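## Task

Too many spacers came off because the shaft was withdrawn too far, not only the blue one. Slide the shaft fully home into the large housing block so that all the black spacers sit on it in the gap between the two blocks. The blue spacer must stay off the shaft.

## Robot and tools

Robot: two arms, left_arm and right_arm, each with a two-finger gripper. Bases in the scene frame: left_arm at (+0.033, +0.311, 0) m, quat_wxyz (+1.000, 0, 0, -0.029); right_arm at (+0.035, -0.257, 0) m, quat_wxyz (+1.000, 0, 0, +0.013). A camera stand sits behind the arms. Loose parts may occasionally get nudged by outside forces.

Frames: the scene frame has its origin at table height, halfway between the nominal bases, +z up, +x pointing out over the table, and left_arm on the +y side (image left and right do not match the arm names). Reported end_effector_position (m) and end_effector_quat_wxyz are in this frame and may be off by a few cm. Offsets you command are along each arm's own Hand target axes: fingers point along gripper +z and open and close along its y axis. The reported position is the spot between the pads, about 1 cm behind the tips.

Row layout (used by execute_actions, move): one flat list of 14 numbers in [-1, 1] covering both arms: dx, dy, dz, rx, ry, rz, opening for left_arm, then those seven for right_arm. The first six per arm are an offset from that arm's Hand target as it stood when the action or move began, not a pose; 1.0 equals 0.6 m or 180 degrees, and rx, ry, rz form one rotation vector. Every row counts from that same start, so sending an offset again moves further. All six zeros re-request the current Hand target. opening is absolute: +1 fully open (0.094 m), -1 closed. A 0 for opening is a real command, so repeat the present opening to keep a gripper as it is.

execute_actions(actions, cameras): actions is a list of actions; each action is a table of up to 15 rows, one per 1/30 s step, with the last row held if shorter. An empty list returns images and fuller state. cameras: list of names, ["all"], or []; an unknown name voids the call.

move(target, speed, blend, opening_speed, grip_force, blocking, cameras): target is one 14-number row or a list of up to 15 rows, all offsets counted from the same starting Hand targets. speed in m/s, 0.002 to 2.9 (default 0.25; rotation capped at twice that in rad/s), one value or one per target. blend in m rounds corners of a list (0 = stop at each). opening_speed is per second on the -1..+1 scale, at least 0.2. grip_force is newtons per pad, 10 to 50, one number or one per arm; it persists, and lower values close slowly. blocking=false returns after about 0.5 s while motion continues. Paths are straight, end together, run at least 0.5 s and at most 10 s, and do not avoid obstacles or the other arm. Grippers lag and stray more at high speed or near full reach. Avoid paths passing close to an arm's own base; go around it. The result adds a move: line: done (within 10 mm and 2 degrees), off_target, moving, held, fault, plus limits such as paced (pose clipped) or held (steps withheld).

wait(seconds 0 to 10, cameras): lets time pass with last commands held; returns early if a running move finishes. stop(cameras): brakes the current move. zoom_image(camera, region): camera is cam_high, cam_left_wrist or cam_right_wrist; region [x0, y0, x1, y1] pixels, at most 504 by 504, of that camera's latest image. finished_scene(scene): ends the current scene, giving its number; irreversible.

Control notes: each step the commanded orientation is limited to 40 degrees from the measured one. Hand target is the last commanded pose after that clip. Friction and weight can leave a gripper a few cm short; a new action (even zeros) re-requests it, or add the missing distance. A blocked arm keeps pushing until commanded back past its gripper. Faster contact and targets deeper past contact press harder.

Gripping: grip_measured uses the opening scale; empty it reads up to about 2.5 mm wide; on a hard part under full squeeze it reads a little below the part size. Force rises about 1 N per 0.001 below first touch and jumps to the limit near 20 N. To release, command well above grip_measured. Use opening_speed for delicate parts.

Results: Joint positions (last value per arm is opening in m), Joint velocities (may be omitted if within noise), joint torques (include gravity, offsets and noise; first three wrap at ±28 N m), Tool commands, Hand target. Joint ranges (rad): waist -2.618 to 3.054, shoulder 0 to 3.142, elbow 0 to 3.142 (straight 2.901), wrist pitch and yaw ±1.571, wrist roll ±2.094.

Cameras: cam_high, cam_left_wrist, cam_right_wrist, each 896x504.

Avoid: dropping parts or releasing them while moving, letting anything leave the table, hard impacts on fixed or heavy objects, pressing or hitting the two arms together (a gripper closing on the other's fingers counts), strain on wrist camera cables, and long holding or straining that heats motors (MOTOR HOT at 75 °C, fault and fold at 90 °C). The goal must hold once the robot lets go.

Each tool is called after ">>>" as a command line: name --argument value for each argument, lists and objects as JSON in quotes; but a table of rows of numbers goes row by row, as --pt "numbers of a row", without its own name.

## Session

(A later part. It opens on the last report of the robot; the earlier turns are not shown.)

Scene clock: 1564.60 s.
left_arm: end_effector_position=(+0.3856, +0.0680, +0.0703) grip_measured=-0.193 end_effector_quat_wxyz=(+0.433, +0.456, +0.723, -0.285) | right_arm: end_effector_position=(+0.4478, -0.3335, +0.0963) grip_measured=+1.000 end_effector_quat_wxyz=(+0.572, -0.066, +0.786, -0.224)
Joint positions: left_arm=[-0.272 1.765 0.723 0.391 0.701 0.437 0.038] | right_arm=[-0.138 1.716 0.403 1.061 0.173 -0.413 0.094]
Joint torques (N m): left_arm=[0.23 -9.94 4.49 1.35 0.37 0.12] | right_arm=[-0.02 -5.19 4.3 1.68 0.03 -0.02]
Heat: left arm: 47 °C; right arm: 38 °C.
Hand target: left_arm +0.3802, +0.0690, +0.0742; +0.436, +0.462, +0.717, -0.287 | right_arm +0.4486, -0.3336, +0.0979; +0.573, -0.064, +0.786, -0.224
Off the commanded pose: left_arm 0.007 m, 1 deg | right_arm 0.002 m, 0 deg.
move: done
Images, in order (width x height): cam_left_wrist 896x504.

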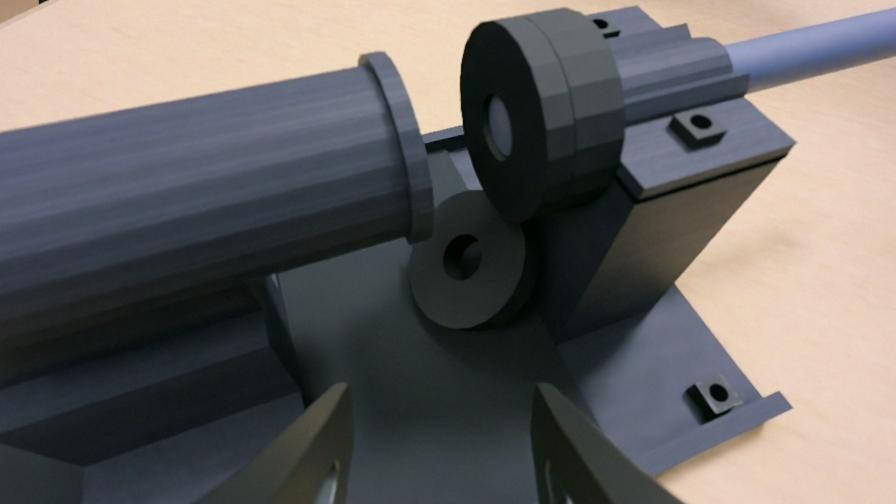

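>>> move --target '[0.0055,-0.0085,0.0482,-0.0396,-0.0004,-0.0202,-0.149,0,0,0,0,0,0,1]' --cameras '["cam_left_wrist"]' --speed 0.1

Scene clock: 1658.17 s.
left_arm: end_effector_position=(+0.3880, +0.0454, +0.0631) grip_measured=-0.151 end_effector_quat_wxyz=(+0.455, +0.411, +0.748, -0.255) | right_arm: end_effector_position=(+0.4478, -0.3335, +0.0963) grip_measured=+1.000 end_effector_quat_wxyz=(+0.572, -0.066, +0.786, -0.224)
Joint positions: left_arm=[-0.391 1.793 0.673 0.575 0.497 0.272 0.04] | right_arm=[-0.138 1.716 0.403 1.061 0.173 -0.413 0.094]
Joint torques (N m): left_arm=[-0.39 -6.91 4.41 1.75 0.14 -0.06] | right_arm=[-0.02 -5.22 4.3 1.69 0.03 -0.03]
Heat: left arm: 42 °C; right arm: 38 °C.
Hand target: left_arm +0.3852, +0.0448, +0.0581; +0.455, +0.411, +0.747, -0.256 | right_arm +0.4486, -0.3336, +0.0979; +0.573, -0.064, +0.786, -0.224
Off the commanded pose: left_arm 0.006 m, 0 deg | right_arm 0.002 m, 0 deg.
move: done
Images, in order (width x height): cam_left_wrist 896x504.

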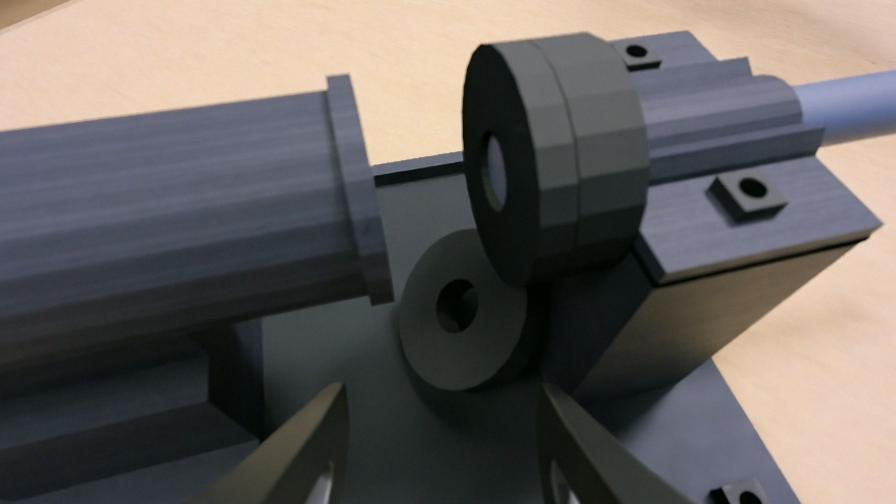

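>>> move --target '[0.0042,-0.0032,0.0395,0,0,0,-0.149,0,0,0,0,0,0,1]' --cameras '["cam_left_wrist"]' --speed 0.06

Scene clock: 1684.90 s.
left_arm: end_effector_position=(+0.3839, +0.0347, +0.0357) grip_measured=-0.151 end_effector_quat_wxyz=(+0.437, +0.410, +0.759, -0.256) | right_arm: end_effector_position=(+0.4478, -0.3335, +0.0963) grip_measured=+1.000 end_effector_quat_wxyz=(+0.572, -0.066, +0.786, -0.224)
Joint positions: left_arm=[-0.429 1.885 0.678 0.629 0.464 0.25 0.04] | right_arm=[-0.138 1.716 0.403 1.061 0.173 -0.413 0.094]
Joint torques (N m): left_arm=[-0.46 -7.15 7.68 1.72 0.11 -0.08] | right_arm=[-0.02 -5.23 4.3 1.68 0.03 -0.02]
Heat: left arm: 44 °C; right arm: 38 °C.
Hand target: left_arm +0.3941, +0.0268, +0.0451; +0.455, +0.411, +0.747, -0.256 | right_arm +0.4486, -0.3336, +0.0979; +0.573, -0.064, +0.786, -0.224
Off the commanded pose: left_arm 0.016 m, 3 deg | right_arm 0.002 m, 0 deg.
move: off_target (left_arm)
Images, in order (width x height): cam_left_wrist 896x504.

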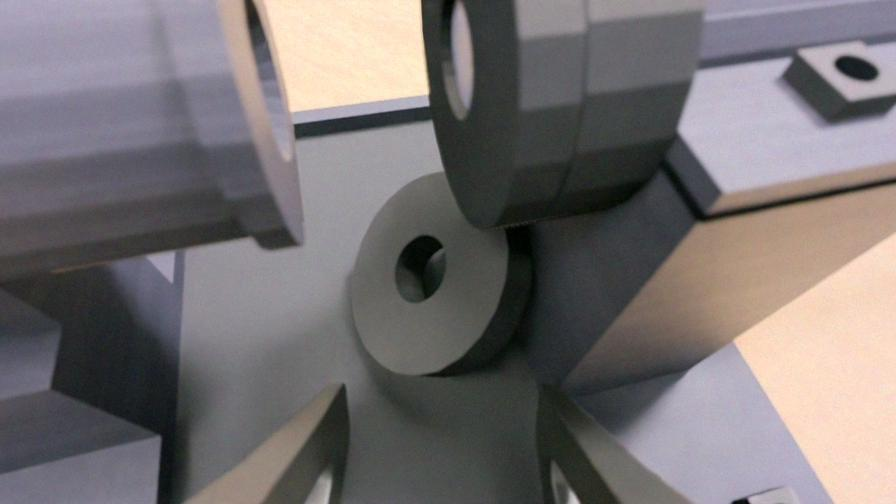

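>>> move --target '[-0.0127,0.0073,0.0208,0,0,0,-0.149,0,0,0,0,0,0,1]' --cameras '["cam_left_wrist"]' --speed 0.06

Scene clock: 1708.10 s.
left_arm: end_effector_position=(+0.3988, +0.0230, +0.0418) grip_measured=-0.151 end_effector_quat_wxyz=(+0.448, +0.411, +0.752, -0.256) | right_arm: end_effector_position=(+0.4478, -0.3335, +0.0963) grip_measured=+1.000 end_effector_quat_wxyz=(+0.572, -0.066, +0.786, -0.224)
Joint positions: left_arm=[-0.439 1.923 0.745 0.63 0.455 0.244 0.04] | right_arm=[-0.138 1.716 0.403 1.061 0.173 -0.413 0.094]
Joint torques (N m): left_arm=[-0.44 -7.73 7.76 1.52 0.11 -0.06] | right_arm=[-0.01 -5.2 4.29 1.69 0.04 -0.02]
Heat: left arm: 47 °C; right arm: 38 °C.
Hand target: left_arm +0.4055, +0.0167, +0.0462; +0.455, +0.411, +0.747, -0.256 | right_arm +0.4486, -0.3336, +0.0979; +0.573, -0.064, +0.786, -0.224
Off the commanded pose: left_arm 0.010 m, 1 deg | right_arm 0.002 m, 0 deg.
move: done
Images, in order (width x height): cam_left_wrist 896x504.

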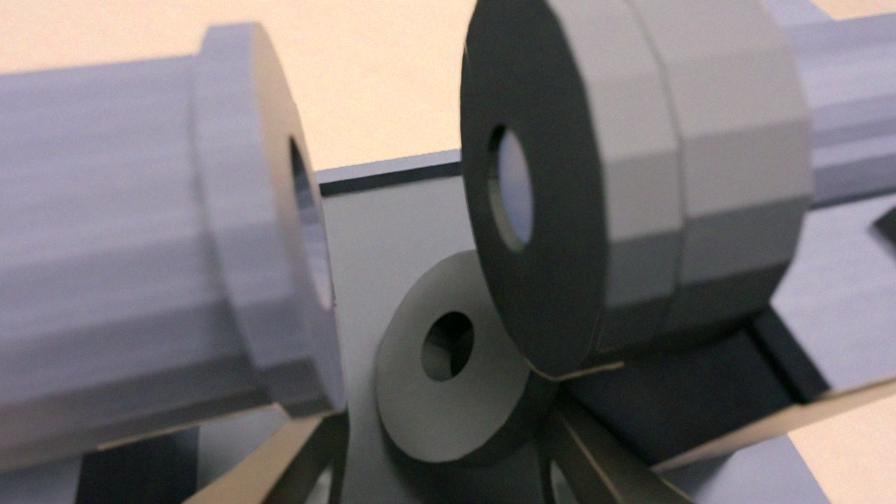

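>>> zoom_image --camera "cam_left_wrist" --region '[320, 240, 680, 504]'

Scaled by 1.400 from the camera's 896x504 image, which has a finer 1280x720 frame.

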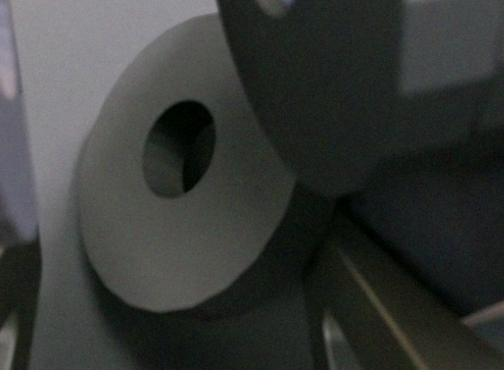

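>>> move --target '[0.0023,0.0015,0.0133,0,0,0,-0.149,0,0,0,0,0,0,1]' --cameras '["cam_left_wrist"]' --speed 0.06

>>> zoom_image --camera "cam_left_wrist" --region '[320, 240, 680, 504]'

Scene clock: 1725.50 s.
left_arm: end_effector_position=(+0.4015, +0.0190, +0.0348) grip_measured=-0.151 end_effector_quat_wxyz=(+0.442, +0.411, +0.755, -0.256) | right_arm: end_effector_position=(+0.4478, -0.3335, +0.0963) grip_measured=+1.000 end_effector_quat_wxyz=(+0.572, -0.066, +0.786, -0.224)
Joint positions: left_arm=[-0.446 1.955 0.766 0.63 0.449 0.24 0.04] | right_arm=[-0.138 1.716 0.403 1.061 0.173 -0.413 0.094]
Joint torques (N m): left_arm=[-0.53 -7.87 7.77 1.62 0.11 -0.07] | right_arm=[-0.02 -5.22 4.29 1.69 0.04 -0.01]
Heat: left arm: 47 °C; right arm: 38 °C.
Hand target: left_arm +0.4097, +0.0117, +0.0413; +0.455, +0.411, +0.747, -0.256 | right_arm +0.4486, -0.3336, +0.0979; +0.573, -0.064, +0.786, -0.224
Off the commanded pose: left_arm 0.013 m, 2 deg | right_arm 0.002 m, 0 deg.
move: off_target (left_arm)
Images, in order (width x height): cam_left_wrist 896x504.

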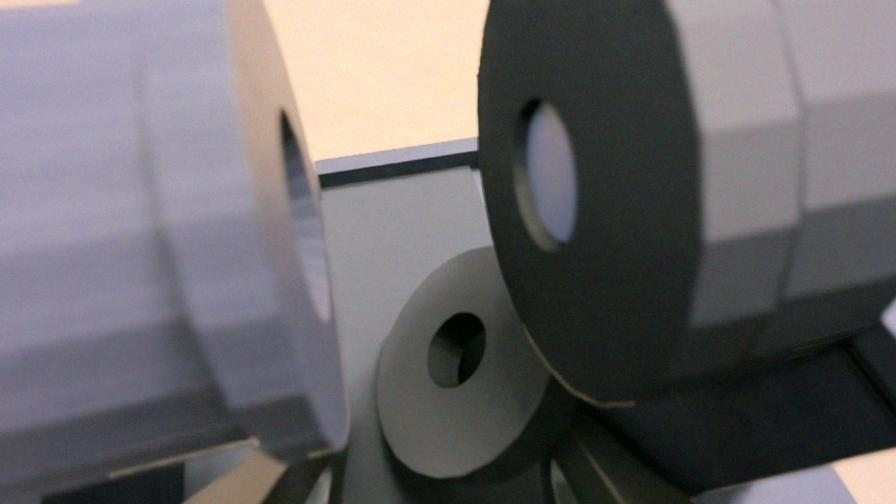

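Scaled by 1.400 from the camera's 896x504 image, which has a finer 1280x720 frame.

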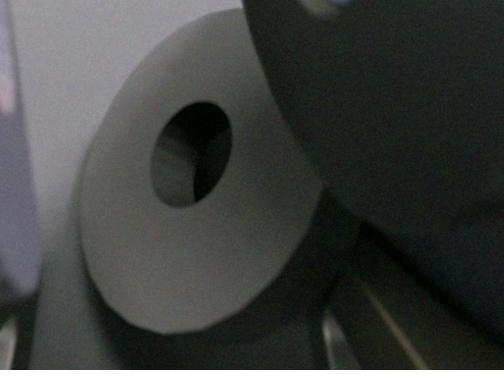

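>>> move --target '[0,0,0,0,0,0,-0.5,0,0,0,0,0,0,1]' --cameras '["cam_left_wrist"]' --speed 0.03 --opening_speed 0.3 --grip_force 25

>>> zoom_image --camera "cam_left_wrist" --region '[320, 240, 680, 504]'

Scene clock: 1732.97 s.
left_arm: end_effector_position=(+0.4018, +0.0192, +0.0347) grip_measured=-0.498 end_effector_quat_wxyz=(+0.443, +0.410, +0.756, -0.255) | right_arm: end_effector_position=(+0.4478, -0.3335, +0.0963) grip_measured=+1.000 end_effector_quat_wxyz=(+0.572, -0.066, +0.786, -0.224)
Joint positions: left_arm=[-0.446 1.955 0.766 0.63 0.447 0.24 0.024] | right_arm=[-0.138 1.716 0.403 1.061 0.173 -0.413 0.094]
Joint torques (N m): left_arm=[-0.53 -7.87 7.77 1.62 0.13 -0.06] | right_arm=[-0.02 -5.22 4.3 1.69 0.03 -0.01]
Heat: left arm: 47 °C; right arm: 38 °C.
Hand target: left_arm +0.4097, +0.0117, +0.0413; +0.455, +0.411, +0.747, -0.256 | right_arm +0.4486, -0.3336, +0.0979; +0.573, -0.064, +0.786, -0.224
Off the commanded pose: left_arm 0.013 m, 2 deg | right_arm 0.002 m, 0 deg.
grip_force (N): 25, 25
move: off_target (left_arm)
Images, in order (width x height): cam_left_wrist 896x504.

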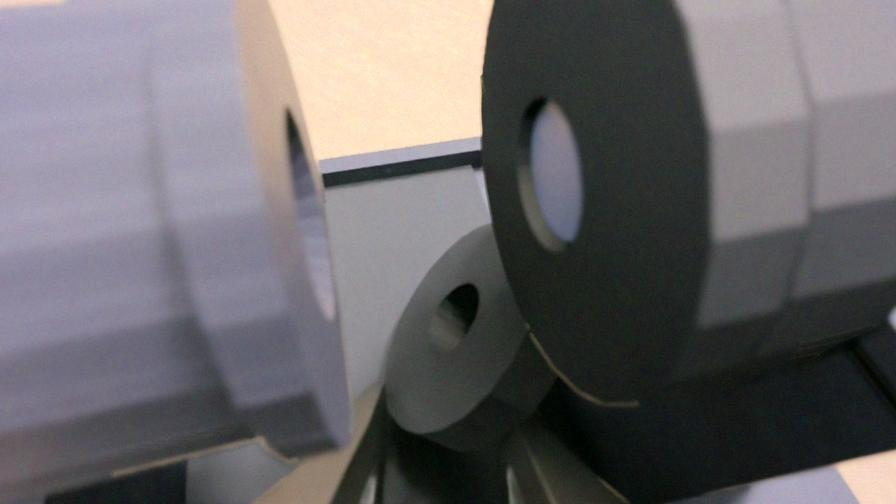

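Scaled by 1.400 from the camera's 896x504 image, which has a finer 1280x720 frame.

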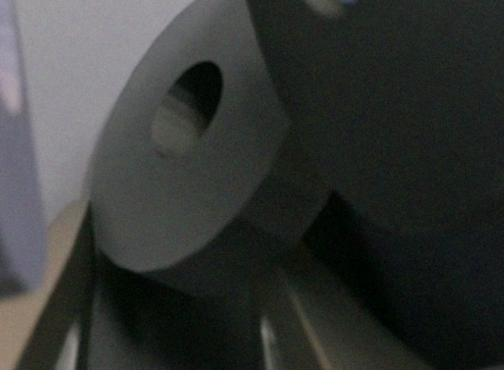

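>>> move --target '[0,0,0,0,0,0,-0.9,0,0,0,0,0,0,1]' --cameras '["cam_left_wrist"]' --speed 0.03 --opening_speed 0.3 --grip_force 25

>>> zoom_image --camera "cam_left_wrist" --region '[320, 240, 680, 504]'

Scene clock: 1740.67 s.
left_arm: end_effector_position=(+0.4018, +0.0192, +0.0347) grip_measured=-0.898 end_effector_quat_wxyz=(+0.443, +0.410, +0.756, -0.255) | right_arm: end_effector_position=(+0.4478, -0.3335, +0.0963) grip_measured=+1.000 end_effector_quat_wxyz=(+0.572, -0.066, +0.786, -0.224)
Joint positions: left_arm=[-0.446 1.955 0.766 0.63 0.447 0.239 0.005] | right_arm=[-0.138 1.716 0.403 1.061 0.173 -0.413 0.094]
Joint torques (N m): left_arm=[-0.53 -7.87 7.79 1.62 0.12 -0.06] | right_arm=[-0.01 -5.19 4.3 1.68 0.04 -0.02]
Heat: left arm: 48 °C; right arm: 38 °C.
Hand target: left_arm +0.4097, +0.0117, +0.0413; +0.455, +0.411, +0.747, -0.256 | right_arm +0.4486, -0.3336, +0.0979; +0.573, -0.064, +0.786, -0.224
Off the commanded pose: left_arm 0.013 m, 2 deg | right_arm 0.002 m, 0 deg.
grip_force (N): 25, 25
move: off_target (left_arm)
Images, in order (width x height): cam_left_wrist 896x504.

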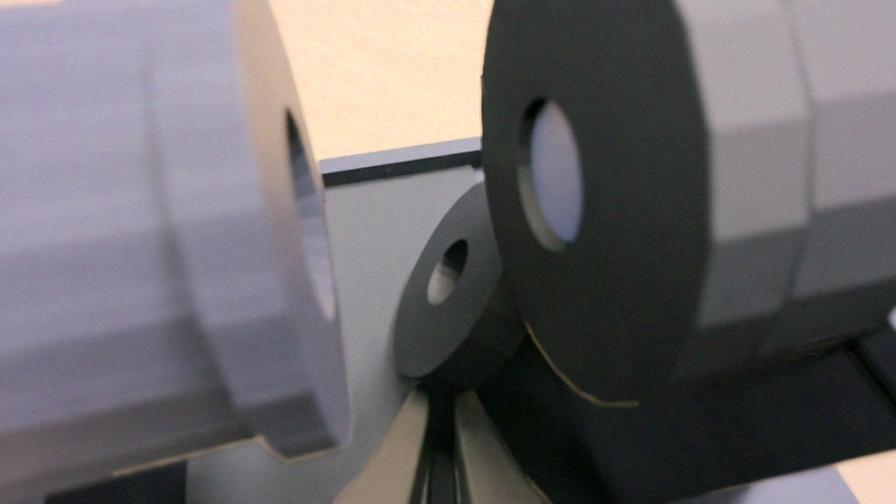

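Scaled by 1.400 from the camera's 896x504 image, which has a finer 1280x720 frame.

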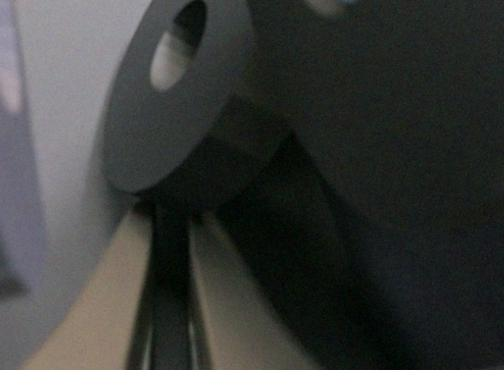

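>>> move --target '[0,0,-0.083,0,0,0,-0.15,0,0,0,0,0,0,1]' --speed 0.12 --cameras '["cam_left_wrist","cam_high"]'

Scene clock: 1770.03 s.
left_arm: end_effector_position=(+0.3902, +0.0478, +0.0586) grip_measured=-0.152 end_effector_quat_wxyz=(+0.450, +0.406, +0.753, -0.256) | right_arm: end_effector_position=(+0.4478, -0.3335, +0.0963) grip_measured=+1.000 end_effector_quat_wxyz=(+0.572, -0.066, +0.786, -0.224)
Joint positions: left_arm=[-0.383 1.807 0.679 0.57 0.498 0.267 0.04] | right_arm=[-0.138 1.716 0.403 1.061 0.173 -0.413 0.094]
Joint torques (N m): left_arm=[0.25 -10.36 4.25 1.48 0.26 0.11] | right_arm=[-0.02 -5.22 4.3 1.68 0.03 -0.01]
Heat: left arm: 48 °C; right arm: 38 °C.
Hand target: left_arm +0.3864, +0.0495, +0.0640; +0.455, +0.411, +0.747, -0.256 | right_arm +0.4486, -0.3336, +0.0979; +0.573, -0.064, +0.786, -0.224
Off the commanded pose: left_arm 0.007 m, 1 deg | right_arm 0.002 m, 0 deg.
grip_force (N): 25, 25
move: done
Images, in order (width x height): cam_high 896x504, cam_left_wrist 896x504.

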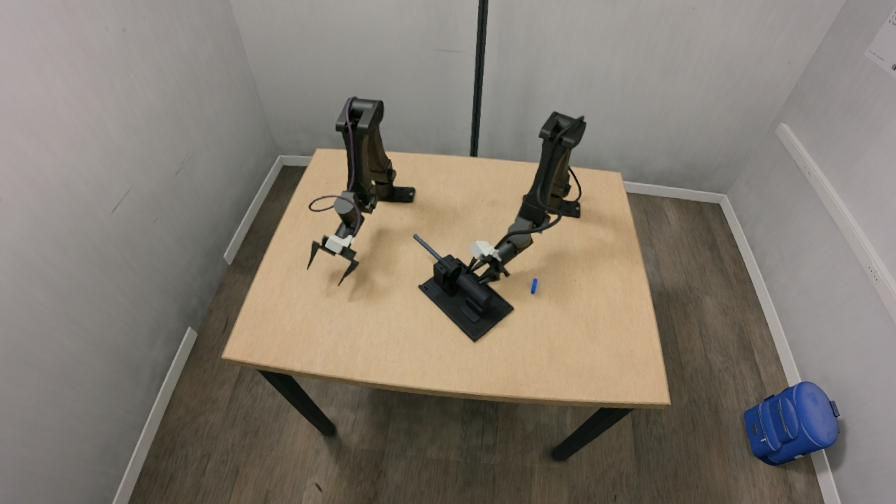

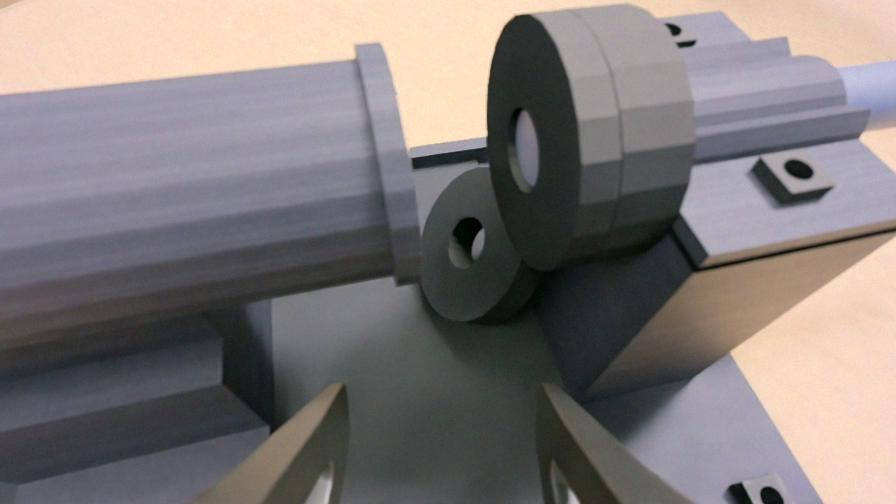

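>>> zoom_image --camera "cam_left_wrist" --region '[360, 120, 640, 400]'

Scaled by 1.800 from the camera's 896x504 image, which has a finer 1280x720 frame.

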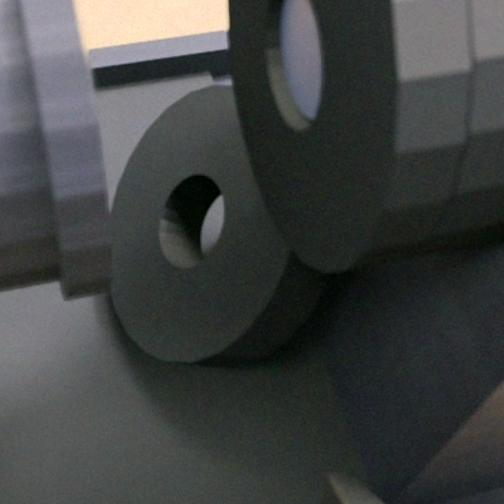

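>>> move --target '[0.0037,-0.0352,-0.019,-0.0584,-0.0062,0.0982,-0.35,0,0,0,0,0,0,1]' --speed 0.15 --cameras '["cam_left_wrist"]'

Scene clock: 1982.73 s.
left_arm: end_effector_position=(+0.3640, +0.0487, +0.0571) grip_measured=-0.348 end_effector_quat_wxyz=(+0.516, +0.477, +0.701, -0.119) | right_arm: end_effector_position=(+0.4478, -0.3335, +0.0963) grip_measured=+1.000 end_effector_quat_wxyz=(+0.572, -0.066, +0.786, -0.224)
Joint positions: left_arm=[-0.522 1.731 0.498 0.767 0.217 0.48 0.031] | right_arm=[-0.138 1.716 0.403 1.061 0.173 -0.413 0.094]
Joint torques (N m): left_arm=[-0.42 -9.02 4.01 1.81 0.06 -0.02] | right_arm=[-0.02 -5.2 4.27 1.68 0.03 -0.02]
Heat: left arm: 43 °C; right arm: 38 °C.
Hand target: left_arm +0.3626, +0.0477, +0.0674; +0.532, +0.475, +0.691, -0.118 | right_arm +0.4486, -0.3336, +0.0979; +0.573, -0.064, +0.786, -0.224
Off the commanded pose: left_arm 0.010 m, 2 deg | right_arm 0.002 m, 0 deg.
grip_force (N): 25, 25
move: done
Images, in order (width x height): cam_left_wrist 896x504.

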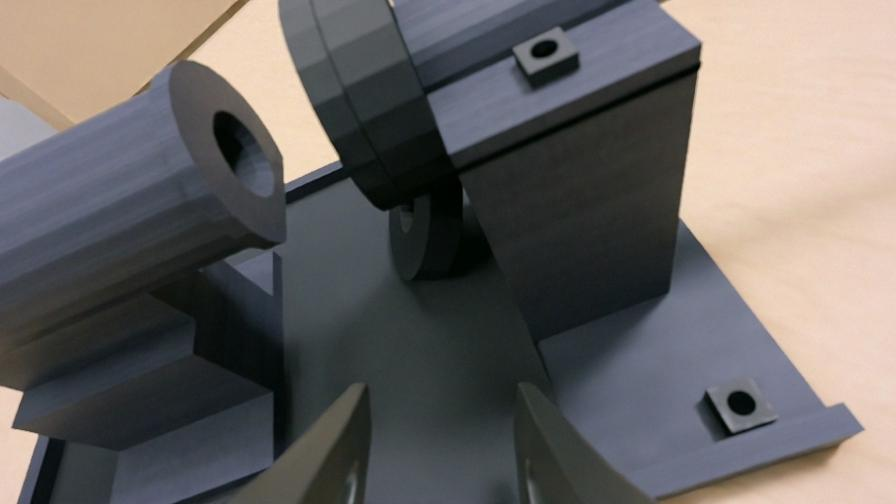

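>>> move --target '[-0.0058,0.0030,0.0475,-0.039,0,0,-0.5,0,0,0,0,0,0,1]' --speed 0.08 --cameras '["cam_left_wrist"]'

Scene clock: 2019.60 s.
left_arm: end_effector_position=(+0.3737, +0.0358, +0.0486) grip_measured=-0.498 end_effector_quat_wxyz=(+0.542, +0.453, +0.704, -0.070) | right_arm: end_effector_position=(+0.4478, -0.3335, +0.0963) grip_measured=+1.000 end_effector_quat_wxyz=(+0.572, -0.066, +0.786, -0.224)
Joint positions: left_arm=[-0.612 1.842 0.515 0.913 0.027 0.455 0.024] | right_arm=[-0.138 1.716 0.403 1.061 0.173 -0.413 0.094]
Joint torques (N m): left_arm=[-0.43 -6.43 6.99 1.88 -0.04 -0.2] | right_arm=[-0.02 -5.2 4.29 1.68 0.04 -0.02]
Heat: left arm: 48 °C; right arm: 38 °C.
Hand target: left_arm +0.3817, +0.0278, +0.0592; +0.560, +0.442, +0.697, -0.075 | right_arm +0.4486, -0.3336, +0.0979; +0.573, -0.064, +0.786, -0.224
Off the commanded pose: left_arm 0.016 m, 3 deg | right_arm 0.002 m, 0 deg.
grip_force (N): 25, 25
move: off_target (left_arm)
Images, in order (width x height): cam_left_wrist 896x504.

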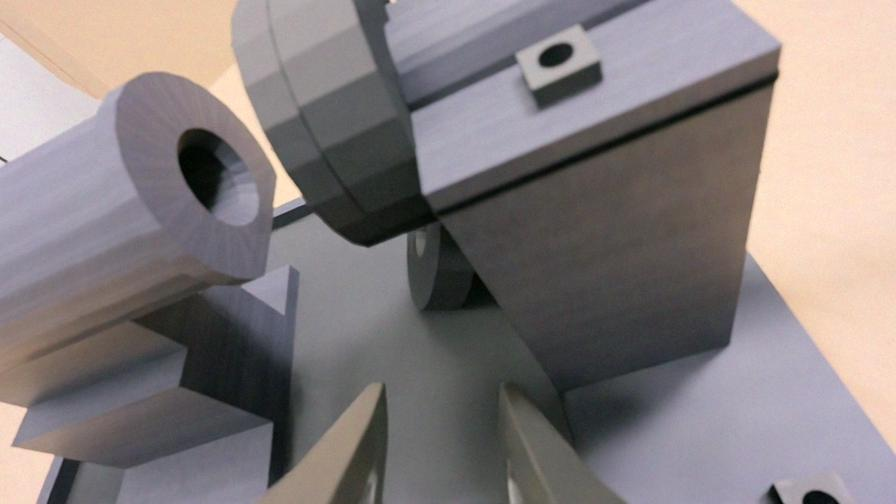

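>>> move --target '[-0.0070,0.0130,-0.0082,0.0617,-0.0090,-0.1125,-0.44,0,0,0,0,0,0,1]' --speed 0.12 --cameras '["cam_left_wrist"]'

Scene clock: 2095.30 s.
left_arm: end_effector_position=(+0.3734, +0.0378, +0.0468) grip_measured=-0.442 end_effector_quat_wxyz=(+0.480, +0.367, +0.759, -0.242) | right_arm: end_effector_position=(+0.4478, -0.3335, +0.0963) grip_measured=+1.000 end_effector_quat_wxyz=(+0.572, -0.066, +0.786, -0.224)
Joint positions: left_arm=[-0.482 1.842 0.555 0.823 0.34 0.15 0.026] | right_arm=[-0.138 1.716 0.403 1.061 0.173 -0.413 0.094]
Joint torques (N m): left_arm=[0.39 -10.09 7.2 1.58 0.15 -0.06] | right_arm=[-0.02 -5.19 4.3 1.68 0.03 -0.02]
Heat: left arm: 50 °C; right arm: 38 °C.
Hand target: left_arm +0.3836, +0.0331, +0.0677; +0.502, +0.363, +0.745, -0.246 | right_arm +0.4486, -0.3336, +0.0979; +0.573, -0.064, +0.786, -0.224
Off the commanded pose: left_arm 0.024 m, 3 deg | right_arm 0.002 m, 0 deg.
grip_force (N): 25, 25
move: off_target (left_arm)
Images, in order (width x height): cam_left_wrist 896x504.

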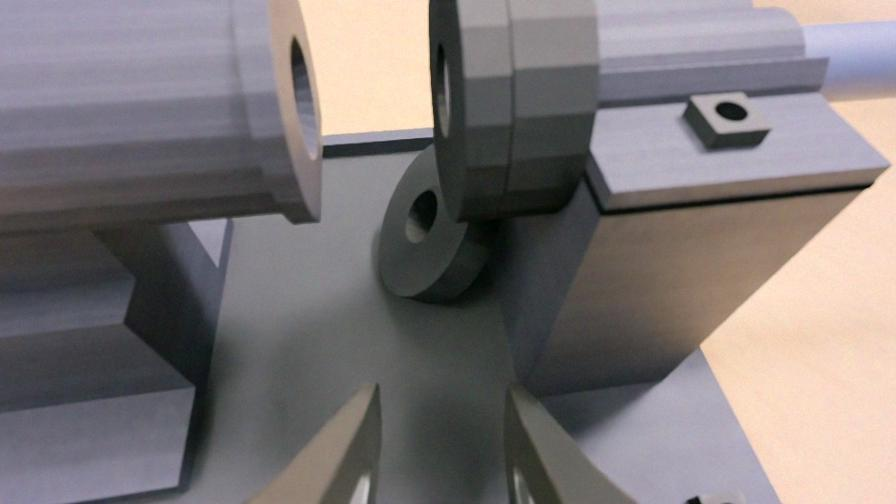

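>>> move --target '[-0.0147,0.0093,0.0453,0,0,0,-0.44,0,0,0,0,0,0,1]' --speed 0.08 --cameras '["cam_left_wrist"]'

Scene clock: 2109.07 s.
left_arm: end_effector_position=(+0.3988, +0.0201, +0.0604) grip_measured=-0.442 end_effector_quat_wxyz=(+0.495, +0.365, +0.750, -0.245) | right_arm: end_effector_position=(+0.4478, -0.3335, +0.0963) grip_measured=+1.000 end_effector_quat_wxyz=(+0.572, -0.066, +0.786, -0.224)
Joint positions: left_arm=[-0.488 1.892 0.673 0.793 0.336 0.142 0.026] | right_arm=[-0.138 1.716 0.403 1.061 0.173 -0.413 0.094]
Joint torques (N m): left_arm=[-0.53 -7.47 7.69 1.61 0.02 -0.06] | right_arm=[-0.01 -5.2 4.3 1.68 0.04 -0.02]
Heat: left arm: 48 °C; right arm: 38 °C.
Hand target: left_arm +0.4055, +0.0141, +0.0658; +0.503, +0.363, +0.745, -0.245 | right_arm +0.4486, -0.3336, +0.0979; +0.573, -0.064, +0.786, -0.224
Off the commanded pose: left_arm 0.010 m, 1 deg | right_arm 0.002 m, 0 deg.
grip_force (N): 25, 25
move: done
Images, in order (width x height): cam_left_wrist 896x504.

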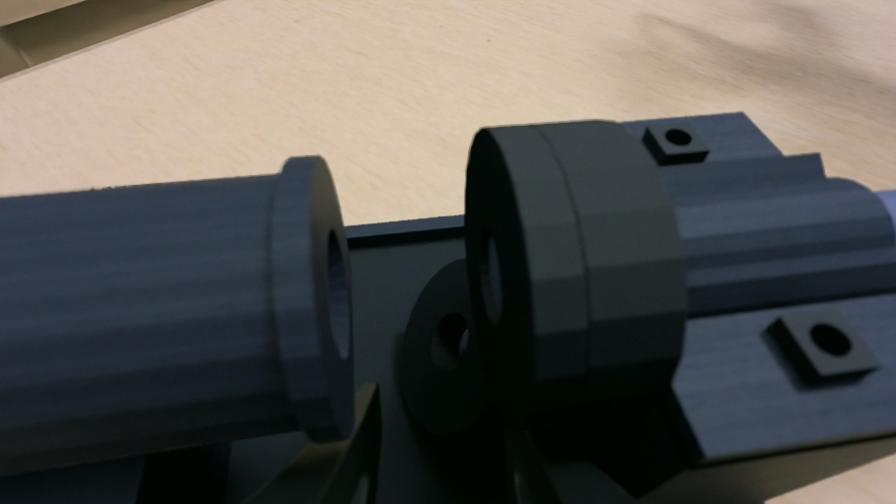

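>>> move --target '[0.0216,0,0.0087,0,0,0,-0.44,0,0,0,0,0,0,1]' --speed 0.08 --cameras '[]'

>>> move --target '[-0.003,-0.002,0.015,0,0,0,-0.44,0,0,0,0,0,0,1]' --speed 0.08 --cameras '["cam_left_wrist"]'

Scene clock: 2128.07 s.
left_arm: end_effector_position=(+0.3990, +0.0200, +0.0449) grip_measured=-0.442 end_effector_quat_wxyz=(+0.488, +0.365, +0.754, -0.244) | right_arm: end_effector_position=(+0.4478, -0.3335, +0.0963) grip_measured=+1.000 end_effector_quat_wxyz=(+0.572, -0.066, +0.786, -0.224)
Joint positions: left_arm=[-0.488 1.945 0.673 0.83 0.336 0.142 0.026] | right_arm=[-0.138 1.716 0.403 1.061 0.173 -0.413 0.094]
Joint torques (N m): left_arm=[-0.49 -7.58 6.63 1.79 0.03 -0.07] | right_arm=[-0.02 -5.22 4.3 1.68 0.04 -0.02]
Heat: left arm: 48 °C; right arm: 38 °C.
Hand target: left_arm +0.4055, +0.0141, +0.0517; +0.502, +0.363, +0.745, -0.246 | right_arm +0.4486, -0.3336, +0.0979; +0.573, -0.064, +0.786, -0.224
Off the commanded pose: left_arm 0.011 m, 2 deg | right_arm 0.002 m, 0 deg.
grip_force (N): 25, 25
move: off_target (left_arm)
No camera images: "cameras" was empty.

Scene clock: 2128.90 s.
left_arm: end_effector_position=(+0.4020, +0.0131, +0.0426) grip_measured=-0.442 end_effector_quat_wxyz=(+0.488, +0.365, +0.754, -0.244) | right_arm: end_effector_position=(+0.4478, -0.3335, +0.0963) grip_measured=+1.000 end_effector_quat_wxyz=(+0.572, -0.066, +0.786, -0.224)
Joint positions: left_arm=[-0.501 1.97 0.698 0.832 0.324 0.136 0.026] | right_arm=[-0.138 1.716 0.403 1.061 0.173 -0.413 0.094]
Joint torques (N m): left_arm=[-0.46 -7.68 7.3 1.77 0.02 -0.07] | right_arm=[-0.02 -5.22 4.3 1.68 0.03 -0.02]
Heat: left arm: 48 °C; right arm: 38 °C.
Hand target: left_arm +0.4099, +0.0062, +0.0499; +0.502, +0.363, +0.745, -0.246 | right_arm +0.4486, -0.3336, +0.0979; +0.573, -0.064, +0.786, -0.224
Off the commanded pose: left_arm 0.013 m, 2 deg | right_arm 0.002 m, 0 deg.
grip_force (N): 25, 25
move: off_target (left_arm)
Images, in order (width x height): cam_left_wrist 896x504.

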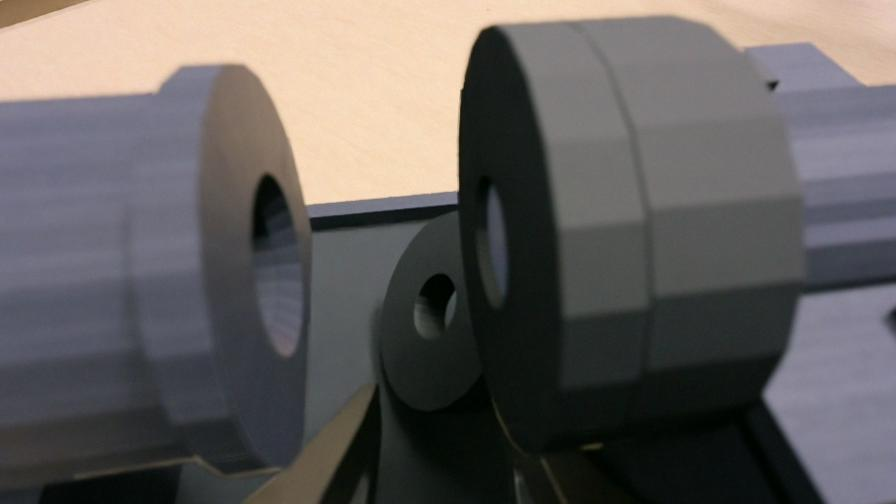

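>>> move --target '[-0.0005,0.0065,0.022,0,0,0,-0.42,0,0,0,0,0,0,1]' --speed 0.06 --cameras '["cam_left_wrist"]'

Scene clock: 2139.90 s.
left_arm: end_effector_position=(+0.4138, +0.0062, +0.0392) grip_measured=-0.422 end_effector_quat_wxyz=(+0.491, +0.365, +0.753, -0.244) | right_arm: end_effector_position=(+0.4478, -0.3335, +0.0963) grip_measured=+1.000 end_effector_quat_wxyz=(+0.572, -0.066, +0.786, -0.224)
Joint positions: left_arm=[-0.501 2.019 0.753 0.832 0.322 0.135 0.027] | right_arm=[-0.138 1.716 0.403 1.061 0.173 -0.413 0.094]
Joint torques (N m): left_arm=[-0.62 -8.17 7.38 1.72 0.03 -0.08] | right_arm=[-0.03 -5.19 4.29 1.68 0.04 -0.01]
Heat: left arm: 50 °C; right arm: 38 °C.
Hand target: left_arm +0.4207, -0.0012, +0.0453; +0.502, +0.363, +0.745, -0.246 | right_arm +0.4486, -0.3336, +0.0979; +0.573, -0.064, +0.786, -0.224
Off the commanded pose: left_arm 0.012 m, 2 deg | right_arm 0.002 m, 0 deg.
grip_force (N): 25, 25
move: off_target (left_arm)
Images, in order (width x height): cam_left_wrist 896x504.

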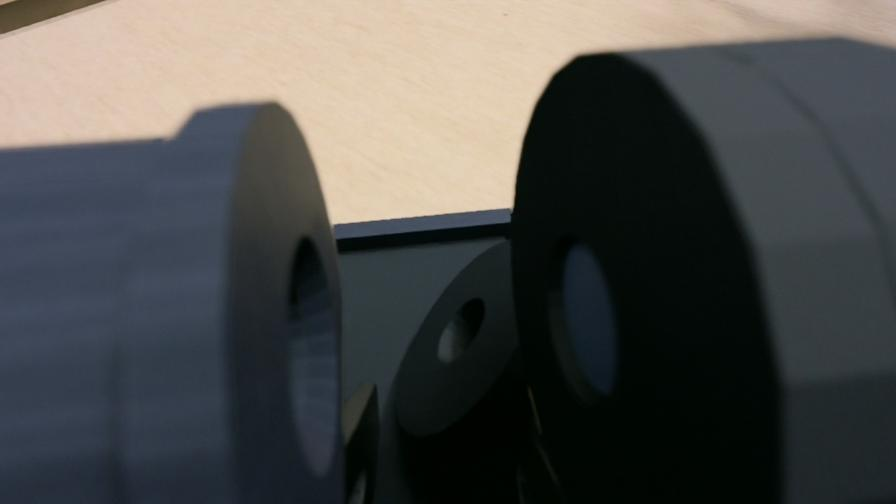

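>>> move --target '[0,0,0,0,0,0,-0.7,0,0,0,0,0,0,1]' --opening_speed 0.2 --speed 0.06 --cameras '["cam_left_wrist"]'

Scene clock: 2146.33 s.
left_arm: end_effector_position=(+0.4139, +0.0062, +0.0392) grip_measured=-0.698 end_effector_quat_wxyz=(+0.491, +0.365, +0.753, -0.244) | right_arm: end_effector_position=(+0.4478, -0.3335, +0.0963) grip_measured=+1.000 end_effector_quat_wxyz=(+0.572, -0.066, +0.786, -0.224)
Joint positions: left_arm=[-0.501 2.019 0.753 0.832 0.322 0.135 0.014] | right_arm=[-0.138 1.716 0.403 1.061 0.173 -0.413 0.094]
Joint torques (N m): left_arm=[-0.61 -8.17 7.38 1.72 0.03 -0.07] | right_arm=[-0.02 -5.22 4.27 1.68 0.03 -0.01]
Heat: left arm: 50 °C; right arm: 38 °C.
Hand target: left_arm +0.4207, -0.0012, +0.0453; +0.502, +0.363, +0.745, -0.246 | right_arm +0.4486, -0.3336, +0.0979; +0.573, -0.064, +0.786, -0.224
Off the commanded pose: left_arm 0.012 m, 2 deg | right_arm 0.002 m, 0 deg.
grip_force (N): 25, 25
move: off_target (left_arm)
Images, in order (width x height): cam_left_wrist 896x504.

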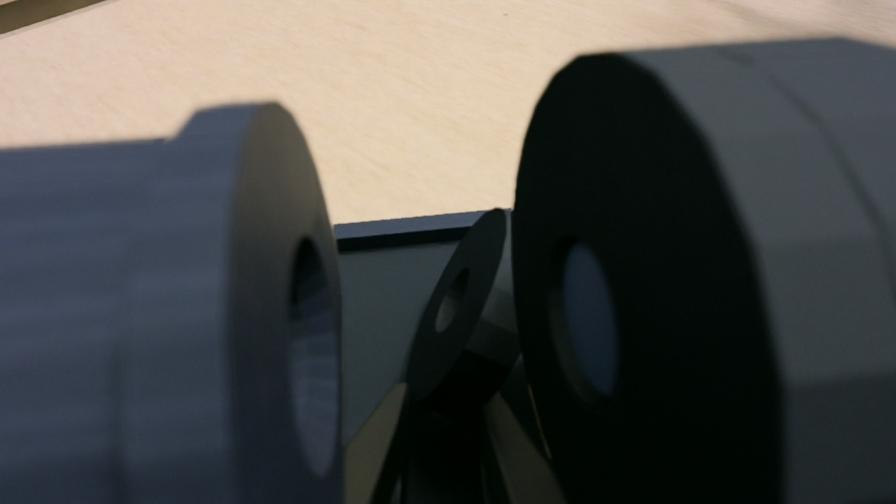

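>>> wait --seconds 0.1 --cameras '["cam_high","cam_right_wrist","cam_left_wrist"]'

>>> zoom_image --camera "cam_high" --region '[280, 180, 540, 340]'

Scene clock: 2198.90 s.
left_arm: end_effector_position=(+0.4139, +0.0062, +0.0392) grip_measured=-0.698 end_effector_quat_wxyz=(+0.491, +0.365, +0.753, -0.244) | right_arm: end_effector_position=(+0.4478, -0.3335, +0.0963) grip_measured=+1.000 end_effector_quat_wxyz=(+0.572, -0.066, +0.786, -0.224)
Joint positions: left_arm=[-0.501 2.019 0.753 0.832 0.322 0.135 0.014] | right_arm=[-0.138 1.716 0.403 1.061 0.173 -0.413 0.094]
Joint torques (N m): left_arm=[-0.62 -8.17 7.38 1.72 0.03 -0.07] | right_arm=[-0.01 -5.2 4.3 1.67 0.03 -0.02]
Heat: left arm: 52 °C; right arm: 38 °C.
Hand target: left_arm +0.4207, -0.0012, +0.0453; +0.502, +0.363, +0.745, -0.246 | right_arm +0.4486, -0.3336, +0.0979; +0.573, -0.064, +0.786, -0.224
Tool commands: left_gripper/opening=-0.7 right_gripper/opening=+1.0
Off the commanded pose: left_arm 0.012 m, 2 deg | right_arm 0.002 m, 0 deg.
grip_force (N): 25, 25
wait: 0.10 s; at rest from the start

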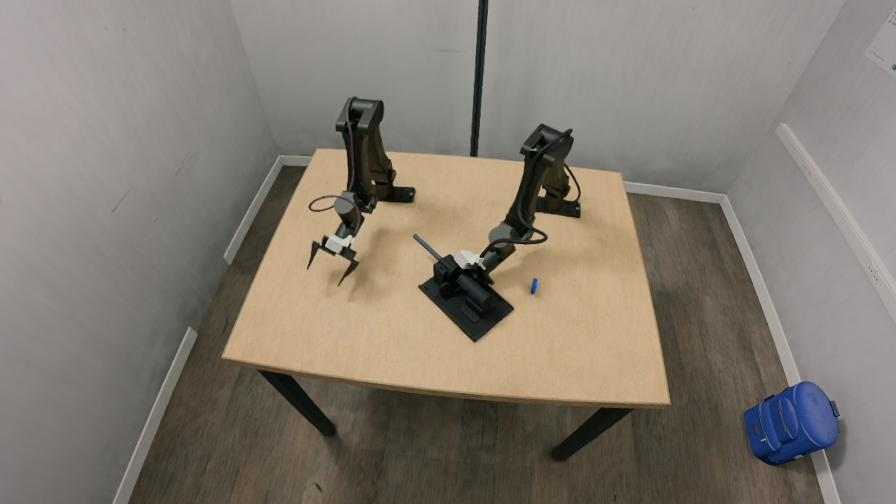

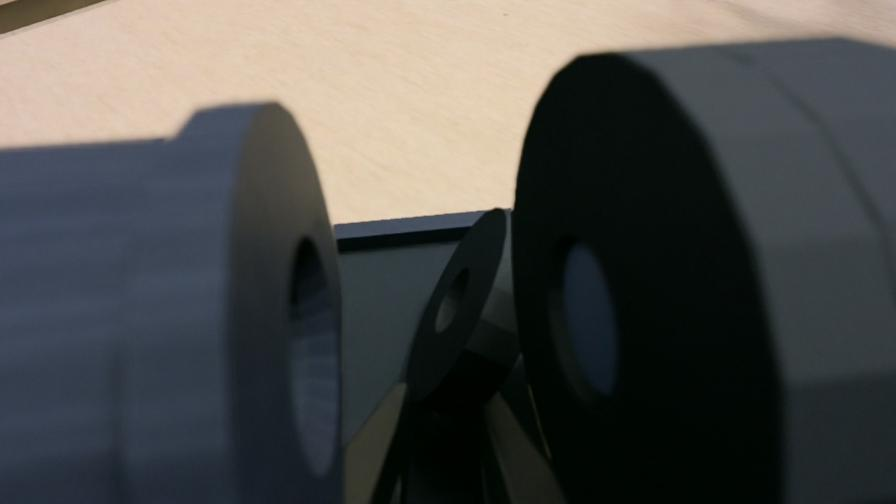

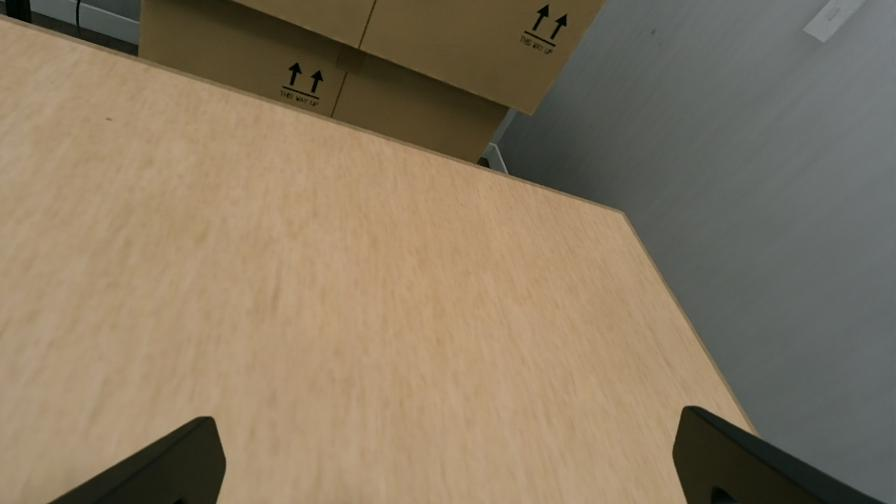

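Scaled by 1.938 from the camera's 896x504 image, which has a finer 1280x720 frame.

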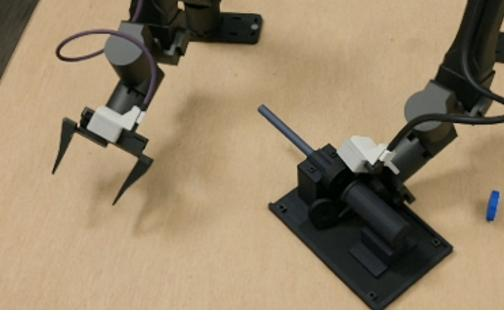

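>>> zoom_image --camera "cam_left_wrist" --region '[360, 190, 560, 430]'

>>> zoom_image --camera "cam_high" --region '[410, 240, 520, 340]'

Scaled by 2.100 from the camera's 896x504 image, which has a finer 1280x720 frame.

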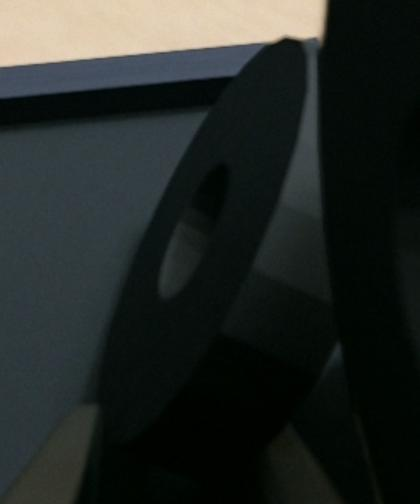

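Scaled by 4.582 from the camera's 896x504 image, which has a finer 1280x720 frame.

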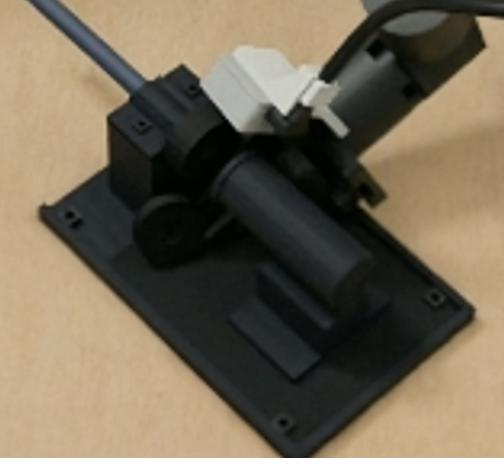

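>>> move --pt "0 0 0 0 0 0 -0.45 0 0 0 0 0 0 1" --pt "0 0 -0.1 0 0 0 -0.45 0 0 0 0 0 0 1" --pt "-0.17 0 -0.1687 0 0 0 -0.45 0 0 0 0 0 0 1" --pt "-0.1932 -0.0113 -0.0058 0.0251 0.3883 0.0399 -0.45 0 0 0 0 0 0 1" --speed 0.2 --blend '[0,0.02,0.02,0]' --cameras '["cam_left_wrist","cam_high"]'

Scene clock: 2310.30 s.
left_arm: end_effector_position=(+0.4367, -0.0321, +0.1536) grip_measured=-0.452 end_effector_quat_wxyz=(+0.145, +0.490, +0.859, -0.024) | right_arm: end_effector_position=(+0.4478, -0.3335, +0.0963) grip_measured=+1.000 end_effector_quat_wxyz=(+0.572, -0.066, +0.786, -0.224)
Joint positions: left_arm=[-0.651 2.546 2.832 -1.562 -0.008 0.329 0.026] | right_arm=[-0.138 1.716 0.403 1.061 0.173 -0.413 0.094]
Joint torques (N m): left_arm=[-0.2 -12.89 9.03 0.66 -0.04 0.05] | right_arm=[-0.02 -5.19 4.29 1.68 0.04 -0.02]
Heat: left arm: 51 °C; right arm: 38 °C.
Hand target: left_arm +0.4401, -0.0369, +0.1542; -0.015, +0.500, +0.866, +0.009 | right_arm +0.4486, -0.3336, +0.0979; +0.573, -0.064, +0.786, -0.224
Off the commanded pose: left_arm 0.006 m, 19 deg | right_arm 0.002 m, 0 deg.
elbow stopped short (left arm): the move would have taken joint 3 (elbow) straighter than the controller allows.
grip_force (N): 25, 25
move: off_target (left_arm)
Images, in order (width x height): cam_high 896x504, cam_left_wrist 896x504.

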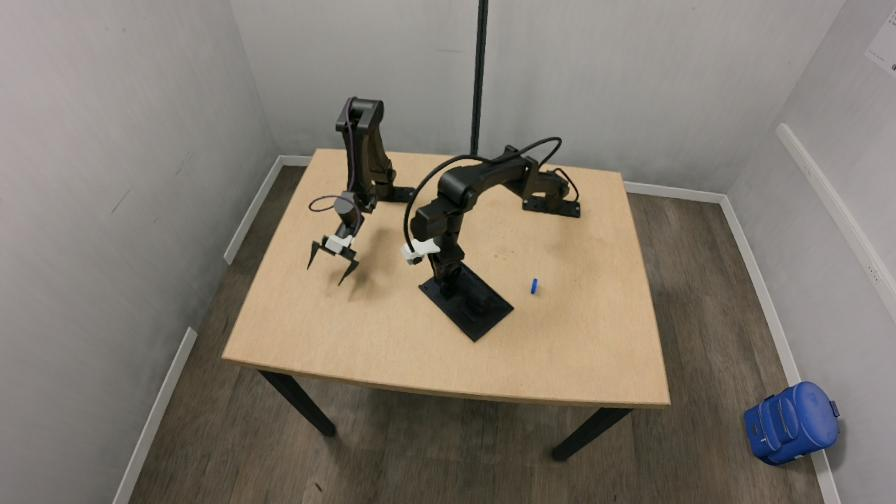

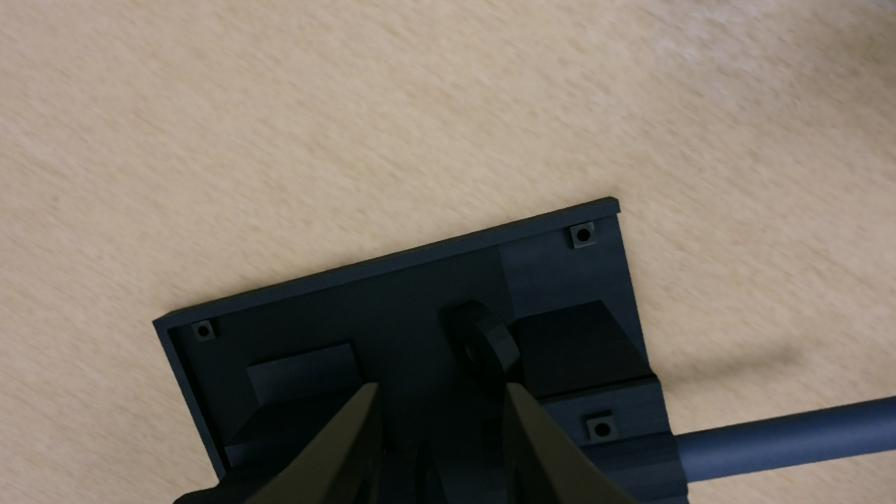

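>>> zoom_image --camera "cam_left_wrist" --region '[360, 240, 640, 440]'

Scaled by 1.800 from the camera's 896x504 image, which has a finer 1280x720 frame.

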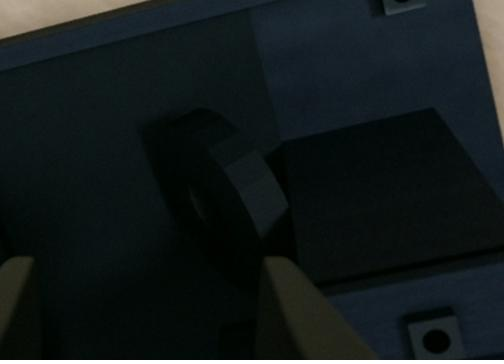

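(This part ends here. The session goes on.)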